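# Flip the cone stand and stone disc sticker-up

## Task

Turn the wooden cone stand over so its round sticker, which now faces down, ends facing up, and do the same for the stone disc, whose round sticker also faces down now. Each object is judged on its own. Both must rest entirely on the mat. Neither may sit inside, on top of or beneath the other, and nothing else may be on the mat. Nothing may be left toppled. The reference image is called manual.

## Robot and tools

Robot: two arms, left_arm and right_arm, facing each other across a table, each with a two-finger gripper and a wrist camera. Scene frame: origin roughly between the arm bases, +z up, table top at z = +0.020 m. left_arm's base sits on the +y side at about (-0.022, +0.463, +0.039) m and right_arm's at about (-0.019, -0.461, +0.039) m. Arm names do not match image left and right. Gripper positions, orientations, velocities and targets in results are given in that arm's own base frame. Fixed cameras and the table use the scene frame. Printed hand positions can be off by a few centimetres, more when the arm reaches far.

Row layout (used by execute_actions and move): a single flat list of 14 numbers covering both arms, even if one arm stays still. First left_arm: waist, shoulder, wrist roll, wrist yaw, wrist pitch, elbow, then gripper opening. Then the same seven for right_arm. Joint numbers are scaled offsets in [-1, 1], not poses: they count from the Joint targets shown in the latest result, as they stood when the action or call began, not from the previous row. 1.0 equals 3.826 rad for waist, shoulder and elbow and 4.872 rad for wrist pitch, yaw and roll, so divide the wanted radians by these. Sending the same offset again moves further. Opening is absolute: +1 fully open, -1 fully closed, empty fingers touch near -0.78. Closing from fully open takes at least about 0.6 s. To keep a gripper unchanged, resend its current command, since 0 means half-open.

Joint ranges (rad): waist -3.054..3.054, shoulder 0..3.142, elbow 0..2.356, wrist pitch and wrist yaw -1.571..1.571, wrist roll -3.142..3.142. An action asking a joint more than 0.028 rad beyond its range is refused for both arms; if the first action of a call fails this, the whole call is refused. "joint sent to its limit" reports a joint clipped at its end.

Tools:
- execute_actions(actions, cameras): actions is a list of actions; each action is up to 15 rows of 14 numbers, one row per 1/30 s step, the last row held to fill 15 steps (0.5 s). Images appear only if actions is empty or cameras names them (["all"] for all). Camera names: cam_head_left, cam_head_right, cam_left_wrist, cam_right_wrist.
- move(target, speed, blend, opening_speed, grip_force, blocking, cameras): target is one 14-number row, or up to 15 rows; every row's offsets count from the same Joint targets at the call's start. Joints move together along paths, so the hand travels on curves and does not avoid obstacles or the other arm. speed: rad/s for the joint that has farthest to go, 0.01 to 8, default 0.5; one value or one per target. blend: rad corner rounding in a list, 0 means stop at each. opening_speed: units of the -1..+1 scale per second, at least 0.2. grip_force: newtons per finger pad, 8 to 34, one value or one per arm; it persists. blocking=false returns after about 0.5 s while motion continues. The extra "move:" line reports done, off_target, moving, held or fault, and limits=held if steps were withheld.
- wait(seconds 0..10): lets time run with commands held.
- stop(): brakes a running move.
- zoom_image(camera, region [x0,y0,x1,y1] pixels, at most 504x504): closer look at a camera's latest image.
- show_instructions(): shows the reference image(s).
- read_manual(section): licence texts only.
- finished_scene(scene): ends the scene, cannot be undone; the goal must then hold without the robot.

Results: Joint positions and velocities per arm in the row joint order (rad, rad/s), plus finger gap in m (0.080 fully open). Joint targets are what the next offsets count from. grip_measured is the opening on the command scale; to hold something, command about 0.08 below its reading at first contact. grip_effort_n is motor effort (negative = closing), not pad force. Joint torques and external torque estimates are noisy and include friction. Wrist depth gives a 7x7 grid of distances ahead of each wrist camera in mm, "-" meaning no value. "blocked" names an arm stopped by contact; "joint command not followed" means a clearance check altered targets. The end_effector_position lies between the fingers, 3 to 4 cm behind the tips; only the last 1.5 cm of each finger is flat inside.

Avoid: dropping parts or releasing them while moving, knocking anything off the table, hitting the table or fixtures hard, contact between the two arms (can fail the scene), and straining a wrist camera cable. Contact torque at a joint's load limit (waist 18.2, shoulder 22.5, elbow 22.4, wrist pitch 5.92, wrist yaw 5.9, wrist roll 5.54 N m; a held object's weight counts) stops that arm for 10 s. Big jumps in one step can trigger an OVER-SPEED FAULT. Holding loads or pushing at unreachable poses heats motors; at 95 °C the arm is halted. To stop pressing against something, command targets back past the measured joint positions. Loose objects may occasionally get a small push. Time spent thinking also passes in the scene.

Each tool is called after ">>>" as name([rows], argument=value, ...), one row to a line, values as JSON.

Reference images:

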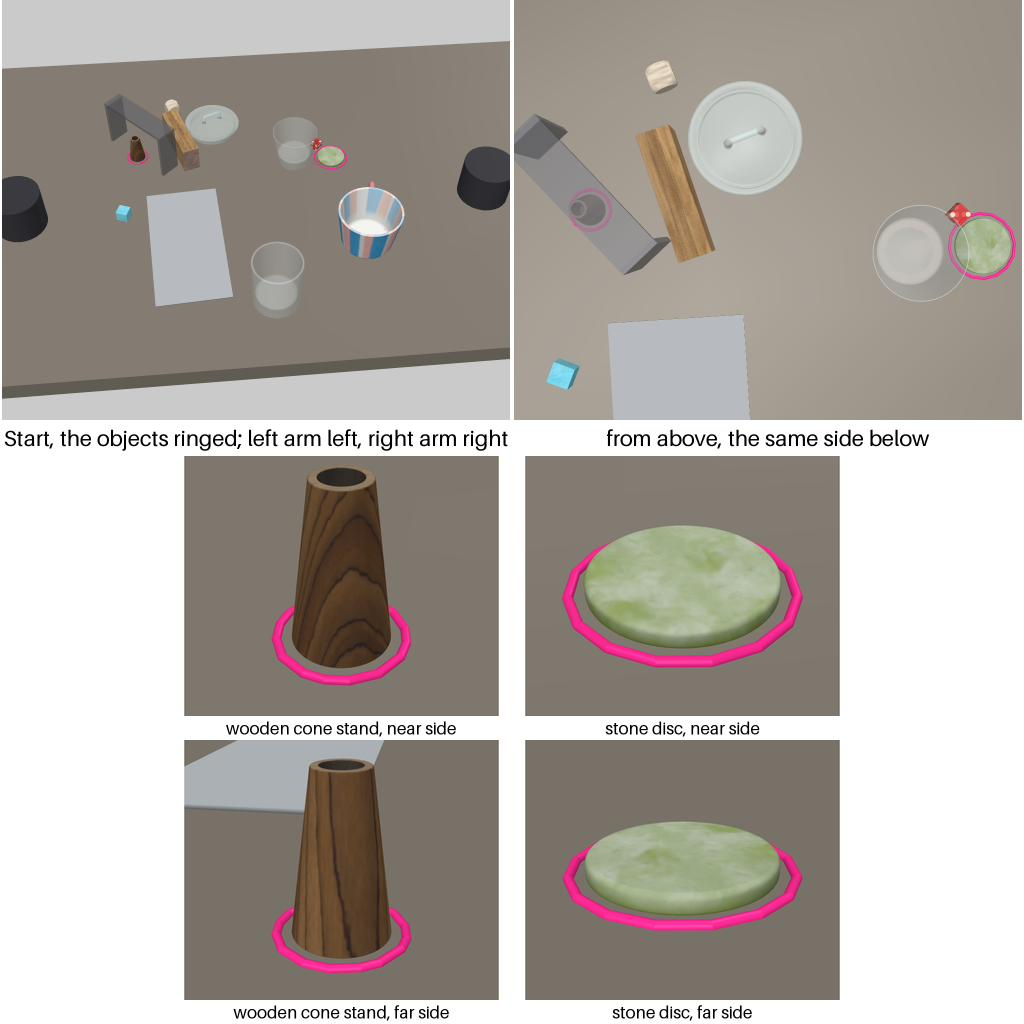

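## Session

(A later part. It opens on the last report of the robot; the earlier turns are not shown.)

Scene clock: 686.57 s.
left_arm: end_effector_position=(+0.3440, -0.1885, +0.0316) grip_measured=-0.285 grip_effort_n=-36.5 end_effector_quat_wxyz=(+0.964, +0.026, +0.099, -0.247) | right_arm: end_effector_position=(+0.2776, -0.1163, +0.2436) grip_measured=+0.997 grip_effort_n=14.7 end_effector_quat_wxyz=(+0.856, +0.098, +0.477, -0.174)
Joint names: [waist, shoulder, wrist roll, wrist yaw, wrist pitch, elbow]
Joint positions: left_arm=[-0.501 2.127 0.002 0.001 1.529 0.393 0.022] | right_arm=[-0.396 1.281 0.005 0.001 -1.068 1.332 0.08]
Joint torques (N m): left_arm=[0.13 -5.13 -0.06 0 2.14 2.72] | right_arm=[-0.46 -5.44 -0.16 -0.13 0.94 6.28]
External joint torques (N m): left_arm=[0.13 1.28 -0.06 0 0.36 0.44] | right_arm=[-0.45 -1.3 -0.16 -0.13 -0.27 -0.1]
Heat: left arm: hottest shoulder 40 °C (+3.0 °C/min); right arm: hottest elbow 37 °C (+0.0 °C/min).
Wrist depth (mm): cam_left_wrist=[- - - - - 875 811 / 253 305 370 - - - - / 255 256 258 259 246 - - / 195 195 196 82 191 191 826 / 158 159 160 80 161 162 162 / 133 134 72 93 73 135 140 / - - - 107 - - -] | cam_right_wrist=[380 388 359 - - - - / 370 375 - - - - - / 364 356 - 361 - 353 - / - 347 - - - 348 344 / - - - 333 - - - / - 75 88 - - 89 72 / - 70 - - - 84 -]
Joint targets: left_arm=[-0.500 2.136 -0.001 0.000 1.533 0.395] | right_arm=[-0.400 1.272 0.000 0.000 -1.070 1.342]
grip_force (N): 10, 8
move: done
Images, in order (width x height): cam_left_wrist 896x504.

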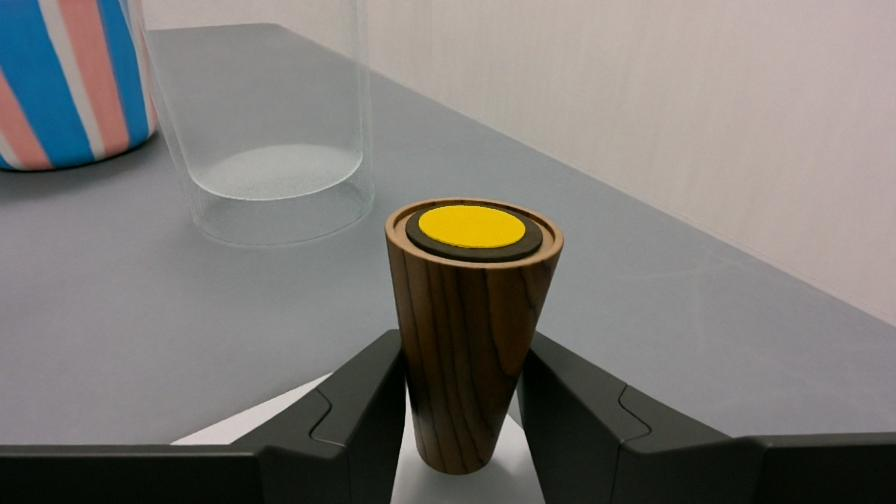

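>>> move(target=[0,0.0058,0,0,0.0035,0,-0.5,0,0,0,0,0,0,1], speed=0.06, cameras=["cam_left_wrist"])

>>> move(target=[0,0.0058,0,0,0,0,-0.5,0,0,0,0,0,0,1], speed=0.06, cameras=["cam_left_wrist"])

Scene clock: 690.63 s.
left_arm: end_effector_position=(+0.3433, -0.1881, +0.0270) grip_measured=-0.285 grip_effort_n=-36.5 end_effector_quat_wxyz=(+0.963, +0.027, +0.102, -0.247) | right_arm: end_effector_position=(+0.2776, -0.1163, +0.2436) grip_measured=+0.997 grip_effort_n=14.7 end_effector_quat_wxyz=(+0.856, +0.098, +0.477, -0.174)
Joint names: [waist, shoulder, wrist roll, wrist yaw, wrist pitch, elbow]
Joint positions: left_arm=[-0.501 2.15 0.002 0.001 1.546 0.393 0.022] | right_arm=[-0.396 1.281 0.005 0.001 -1.068 1.332 0.08]
Joint torques (N m): left_arm=[0.14 -5.15 -0.05 0.01 2.13 2.62] | right_arm=[-0.27 -5.46 -0.15 -0.13 0.94 6.39]
External joint torques (N m): left_arm=[0.18 1.26 -0.06 0 0.36 0.47] | right_arm=[-0.26 -1.31 -0.16 -0.13 -0.24 0.06]
Motor temperatures (°C): left_arm=[26 39 31 32 39 32] | right_arm=[25 32 27 29 31 37]
Heat: left arm: hottest shoulder 39 °C (+0.0 °C/min); right arm: hottest elbow 37 °C (+0.0 °C/min).
Wrist depth (mm): cam_left_wrist=[251 541 - - - - 736 / 253 318 347 366 - 1062 - / 253 257 244 245 235 951 - / 186 186 187 82 181 192 824 / 151 152 158 80 154 154 155 / 127 128 72 - 73 130 134 / - - - 105 - - -] | cam_right_wrist=[301 391 362 386 - - 899 / 366 376 - - - - 899 / 364 - - - 358 357 - / - - 348 342 - 333 341 / - - 335 - 333 - - / - 75 95 - - 89 73 / - 70 - - - 84 -]
Joint targets: left_arm=[-0.500 2.159 -0.001 0.000 1.550 0.395] | right_arm=[-0.400 1.272 0.000 0.000 -1.070 1.342]
grip_force (N): 10, 8
move: done
Images, in order (width x height): cam_left_wrist 896x504.

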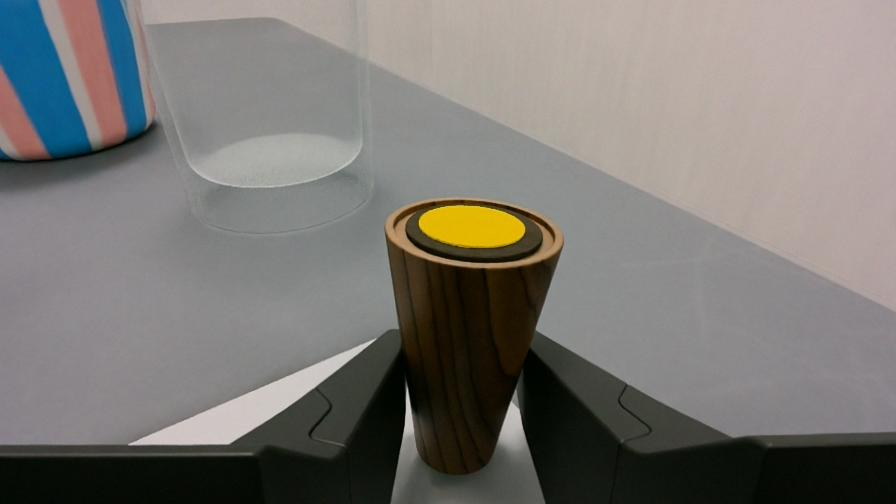

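Scene clock: 691.33 s.
left_arm: end_effector_position=(+0.3428, -0.1878, +0.0229) grip_measured=-0.285 grip_effort_n=-36.5 end_effector_quat_wxyz=(+0.963, +0.028, +0.105, -0.247) | right_arm: end_effector_position=(+0.2776, -0.1163, +0.2436) grip_measured=+0.997 grip_effort_n=14.7 end_effector_quat_wxyz=(+0.856, +0.098, +0.477, -0.174)
Joint names: [waist, shoulder, wrist roll, wrist yaw, wrist pitch, elbow]
Joint positions: left_arm=[-0.501 2.165 0.002 0.001 1.553 0.394 0.022] | right_arm=[-0.396 1.281 0.005 0.001 -1.068 1.332 0.08]
Joint torques (N m): left_arm=[0.13 -4.45 -0.06 0 1.7 2.41] | right_arm=[-0.37 -5.47 -0.16 -0.14 0.91 6.39]
External joint torques (N m): left_arm=[0.17 2 -0.06 0 -0.08 0.33] | right_arm=[-0.38 -1.4 -0.16 -0.13 -0.27 0.12]
Heat: left arm: hottest shoulder 39 °C (+0.0 °C/min); right arm: hottest elbow 37 °C (+0.0 °C/min).
Wrist depth (mm): cam_left_wrist=[243 - 444 - - - - / 254 282 334 311 - - - / 233 234 235 236 238 994 831 / 180 180 181 82 175 185 178 / 152 146 147 - 149 149 150 / 119 123 72 91 72 126 125 / - - - 102 - - -] | cam_right_wrist=[387 392 384 - - 397 - / 366 374 - - - - - / 364 - - - - - 359 / - 346 - - - - - / 342 - 329 - - - - / - 74 94 - - 89 72 / - 70 - - - 84 -]
Joint targets: left_arm=[-0.500 2.181 -0.001 0.000 1.550 0.395] | right_arm=[-0.400 1.272 0.000 0.000 -1.070 1.342]
grip_force (N): 10, 8
move: done
Images, in order (width x height): cam_left_wrist 896x504.

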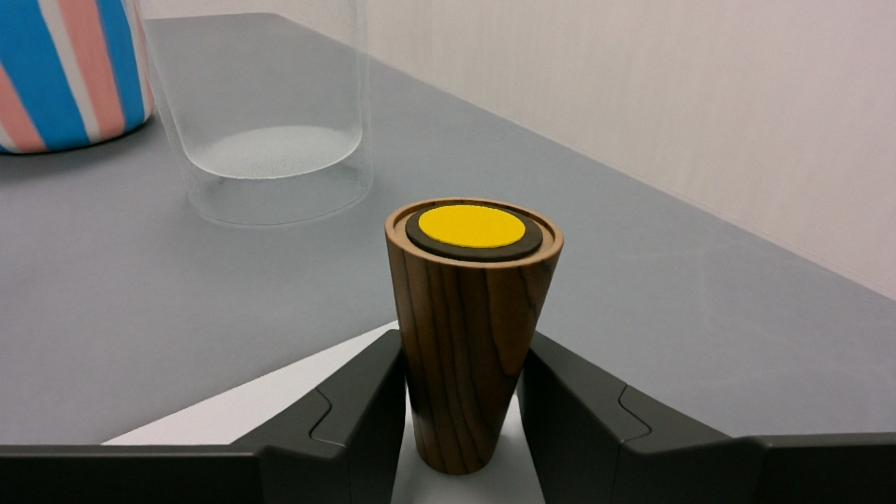

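>>> move(target=[0,0.0065,0,0,0,0,-0.5,0,0,0,0,0,0,1], speed=0.06, grip_force=[8,8], cameras=["cam_left_wrist","cam_head_left"])

>>> zoom_image(camera="cam_head_left", region=[360, 260, 460, 360])

Scene clock: 695.17 s.
left_arm: end_effector_position=(+0.3436, -0.1883, +0.0207) grip_measured=-0.285 grip_effort_n=-32.3 end_effector_quat_wxyz=(+0.963, +0.028, +0.105, -0.247) | right_arm: end_effector_position=(+0.2776, -0.1163, +0.2436) grip_measured=+0.997 grip_effort_n=14.7 end_effector_quat_wxyz=(+0.856, +0.098, +0.477, -0.174)
Joint names: [waist, shoulder, wrist roll, wrist yaw, wrist pitch, elbow]
Joint positions: left_arm=[-0.501 2.18 0.002 0.001 1.563 0.4 0.022] | right_arm=[-0.396 1.281 0.005 0.001 -1.068 1.332 0.08]
Joint torques (N m): left_arm=[0.13 -3.48 -0.06 0 1.1 1.82] | right_arm=[-0.31 -5.45 -0.17 -0.12 0.9 6.29]
External joint torques (N m): left_arm=[0.13 3.05 -0.06 0 -0.7 -0.24] | right_arm=[-0.3 -1.32 -0.17 -0.12 -0.28 -0.03]
Heat: left arm: hottest shoulder 39 °C (-2.0 °C/min); right arm: hottest elbow 37 °C (+0.0 °C/min).
Wrist depth (mm): cam_left_wrist=[237 529 490 - - - - / 248 306 364 313 - - - / 232 245 234 235 237 234 - / 179 189 180 80 174 183 184 / 150 140 147 79 142 148 148 / 118 126 72 - 72 124 124 / - - - 99 90 - -] | cam_right_wrist=[385 390 374 - 385 - - / 367 372 - - - - - / 364 - - - - 354 - / - 343 348 - - - - / - - - 334 - - - / - 75 88 - - 89 72 / - 70 - - - 84 -]
Joint targets: left_arm=[-0.500 2.206 -0.001 0.000 1.549 0.395] | right_arm=[-0.400 1.272 0.000 0.000 -1.070 1.342]
grip_force (N): 8, 8
move: done
Images, in order (width x height): cam_head_left 896x504, cam_left_wrist 896x504.

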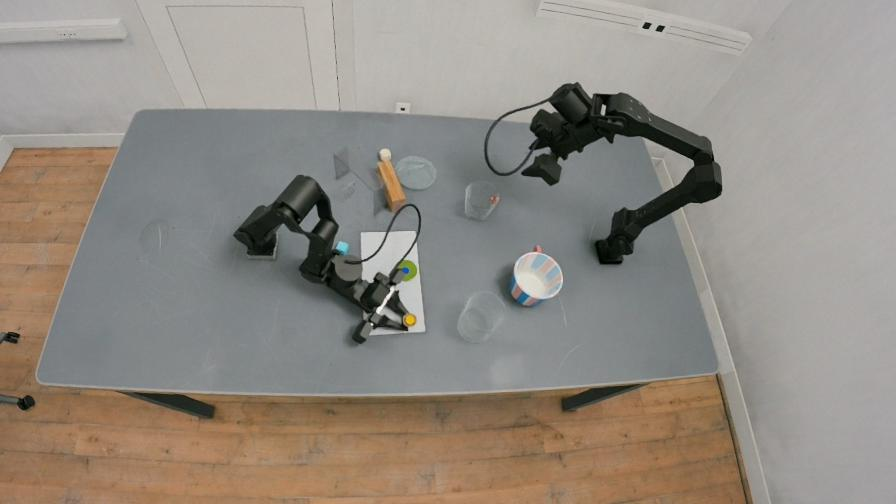

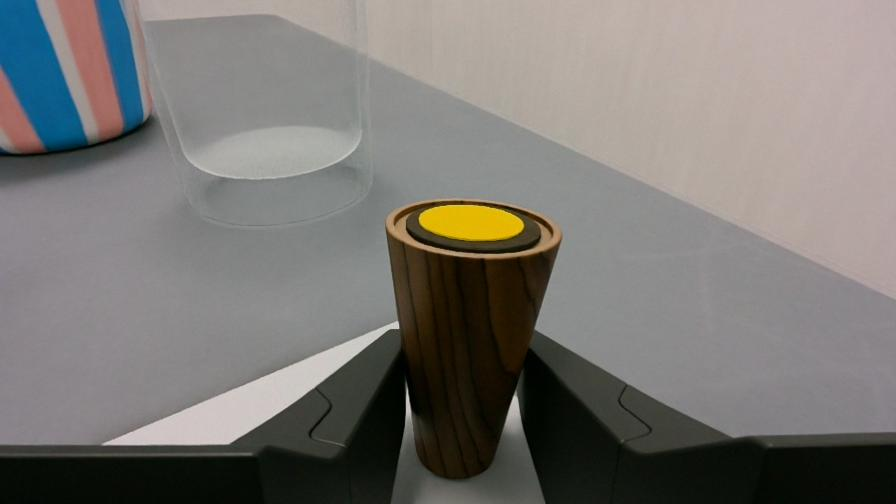

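Scaled by 5.040 from the camera's 896x504 image, which has a finer 1280x720 frame.

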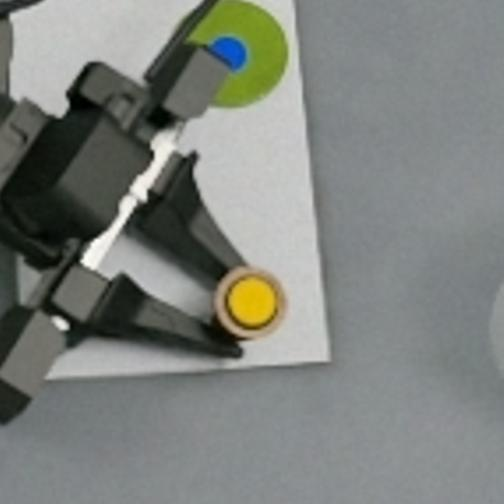

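>>> move([
  [0,-0.0058,0,0,0,0,-0.5,0,0,0,0,0,0,1],
  [0,-0.0058,0,0,0,0,0.25,0,0,0,0,0,0,1],
], speed=0.06, opening_speed=0.3, cameras=["cam_left_wrist"])

Scene clock: 703.07 s.
left_arm: end_effector_position=(+0.3426, -0.1877, +0.0177) grip_measured=+0.245 grip_effort_n=15.6 end_effector_quat_wxyz=(+0.962, +0.029, +0.112, -0.247) | right_arm: end_effector_position=(+0.2776, -0.1163, +0.2436) grip_measured=+0.997 grip_effort_n=14.7 end_effector_quat_wxyz=(+0.856, +0.098, +0.477, -0.174)
Joint names: [waist, shoulder, wrist roll, wrist yaw, wrist pitch, elbow]
Joint positions: left_arm=[-0.501 2.179 0.001 0.001 1.548 0.398 0.046] | right_arm=[-0.396 1.281 0.005 0.001 -1.068 1.332 0.08]
Joint torques (N m): left_arm=[0.13 -5.68 -0.04 0 1.97 1.98] | right_arm=[-0.36 -5.56 -0.2 -0.12 0.95 6.35]
External joint torques (N m): left_arm=[0.12 0.74 -0.04 0.01 0.22 0.01] | right_arm=[-0.37 -1.4 -0.2 -0.12 -0.23 0.02]
Heat: left arm: hottest wrist pitch 39 °C (+1.0 °C/min); right arm: hottest elbow 37 °C (+0.0 °C/min).
Wrist depth (mm): cam_left_wrist=[245 389 - - 1265 - - / 256 278 278 281 1207 - - / 213 214 228 229 218 - 819 / 166 167 167 73 163 171 171 / 136 136 137 68 139 139 140 / - 119 84 89 101 84 118 / - - 93 98 95 70 -] | cam_right_wrist=[382 390 388 - - - - / 356 374 - - - - - / 364 - - - - - - / - - - - - - - / - - - 323 - - - / - 75 87 323 - 89 72 / - 70 - - - 84 -]
Joint targets: left_arm=[-0.500 2.183 0.000 0.000 1.549 0.395] | right_arm=[-0.400 1.272 0.000 0.000 -1.070 1.342]
grip_force (N): 8, 8
move: done
Images, in order (width x height): cam_left_wrist 896x504.

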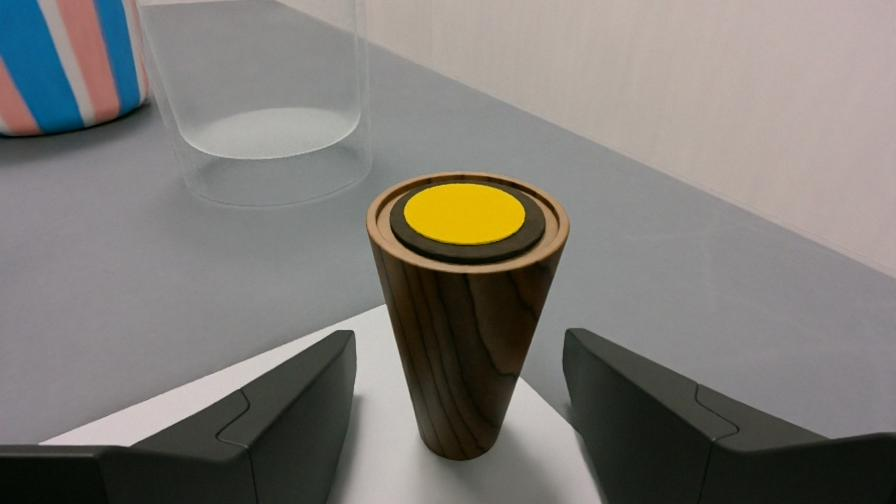

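>>> move([
  [0,-0.1361,0,0,-0.0973,0.0039,0.25,0,0,0,0,0,0,1],
  [0,-0.2,0,0,-0.2,0,0.25,0,0,0,0,0,0,1],
], speed=[0.3,0.6], cameras=["cam_left_wrist","cam_head_left"])

>>> zoom_image(camera="cam_head_left", region=[340, 220, 460, 360])

Scene clock: 713.07 s.
left_arm: end_effector_position=(+0.3137, -0.1719, +0.0929) grip_measured=+0.247 grip_effort_n=15.6 end_effector_quat_wxyz=(+0.945, +0.055, +0.214, -0.242) | right_arm: end_effector_position=(+0.2776, -0.1163, +0.2436) grip_measured=+0.997 grip_effort_n=14.7 end_effector_quat_wxyz=(+0.856, +0.098, +0.477, -0.174)
Joint names: [waist, shoulder, wrist roll, wrist yaw, wrist pitch, elbow]
Joint positions: left_arm=[-0.501 1.426 0.001 0.001 0.577 0.403 0.046] | right_arm=[-0.396 1.281 0.005 0.001 -1.068 1.332 0.08]
Joint torques (N m): left_arm=[0.11 -5.12 -0.03 0 1.8 4.71] | right_arm=[-0.34 -5.56 -0.17 -0.1 0.96 6.44]
External joint torques (N m): left_arm=[0.1 -0.51 -0.03 0 0.05 -1.05] | right_arm=[-0.34 -1.4 -0.17 -0.1 -0.24 0.06]
Heat: left arm: hottest wrist pitch 40 °C (+3.0 °C/min); right arm: hottest elbow 37 °C (+0.0 °C/min).
Wrist depth (mm): cam_left_wrist=[259 380 418 - 1469 - 806 / 286 319 336 340 - - - / 275 277 279 282 282 - - / 238 237 241 244 245 239 - / 208 209 212 144 215 215 212 / 185 189 82 182 92 84 192 / - - 93 167 161 70 -] | cam_right_wrist=[402 390 374 - - - - / 377 374 370 - - 376 353 / 364 356 - 343 355 351 351 / - - - - - - - / - - - - - - 323 / - 74 106 - - 89 72 / - 70 - 310 - 84 -]
Joint targets: left_arm=[-0.500 1.418 0.000 0.000 0.575 0.396] | right_arm=[-0.400 1.272 0.000 0.000 -1.070 1.342]
grip_force (N): 8, 8
move: done
Images, in order (width x height): cam_head_left 896x504, cam_left_wrist 896x504.

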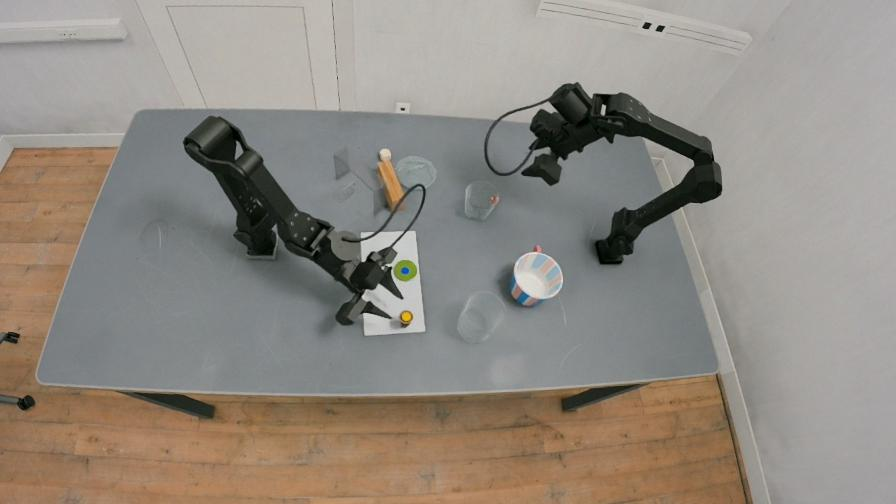

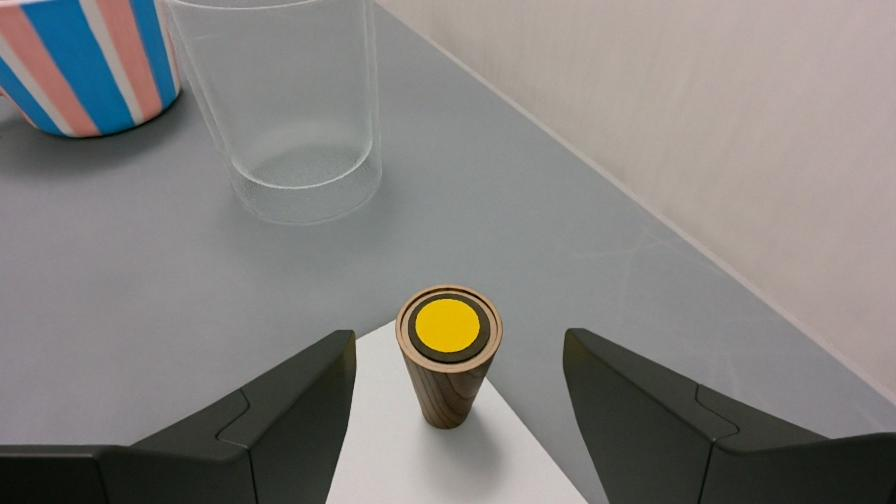

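Scaled by 3.600 from the camera's 896x504 image, which has a finer 1280x720 frame.

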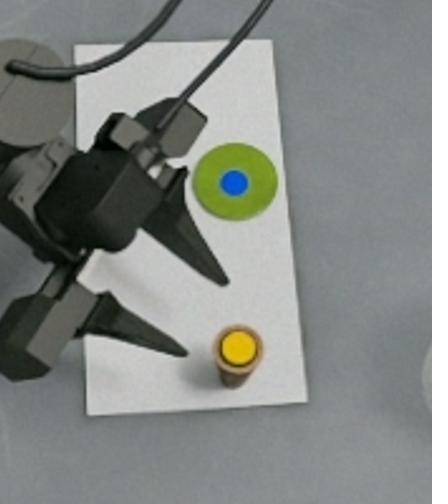

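Both done.

>>> finished_scene(scene=1)

The scene is finished: the task was done.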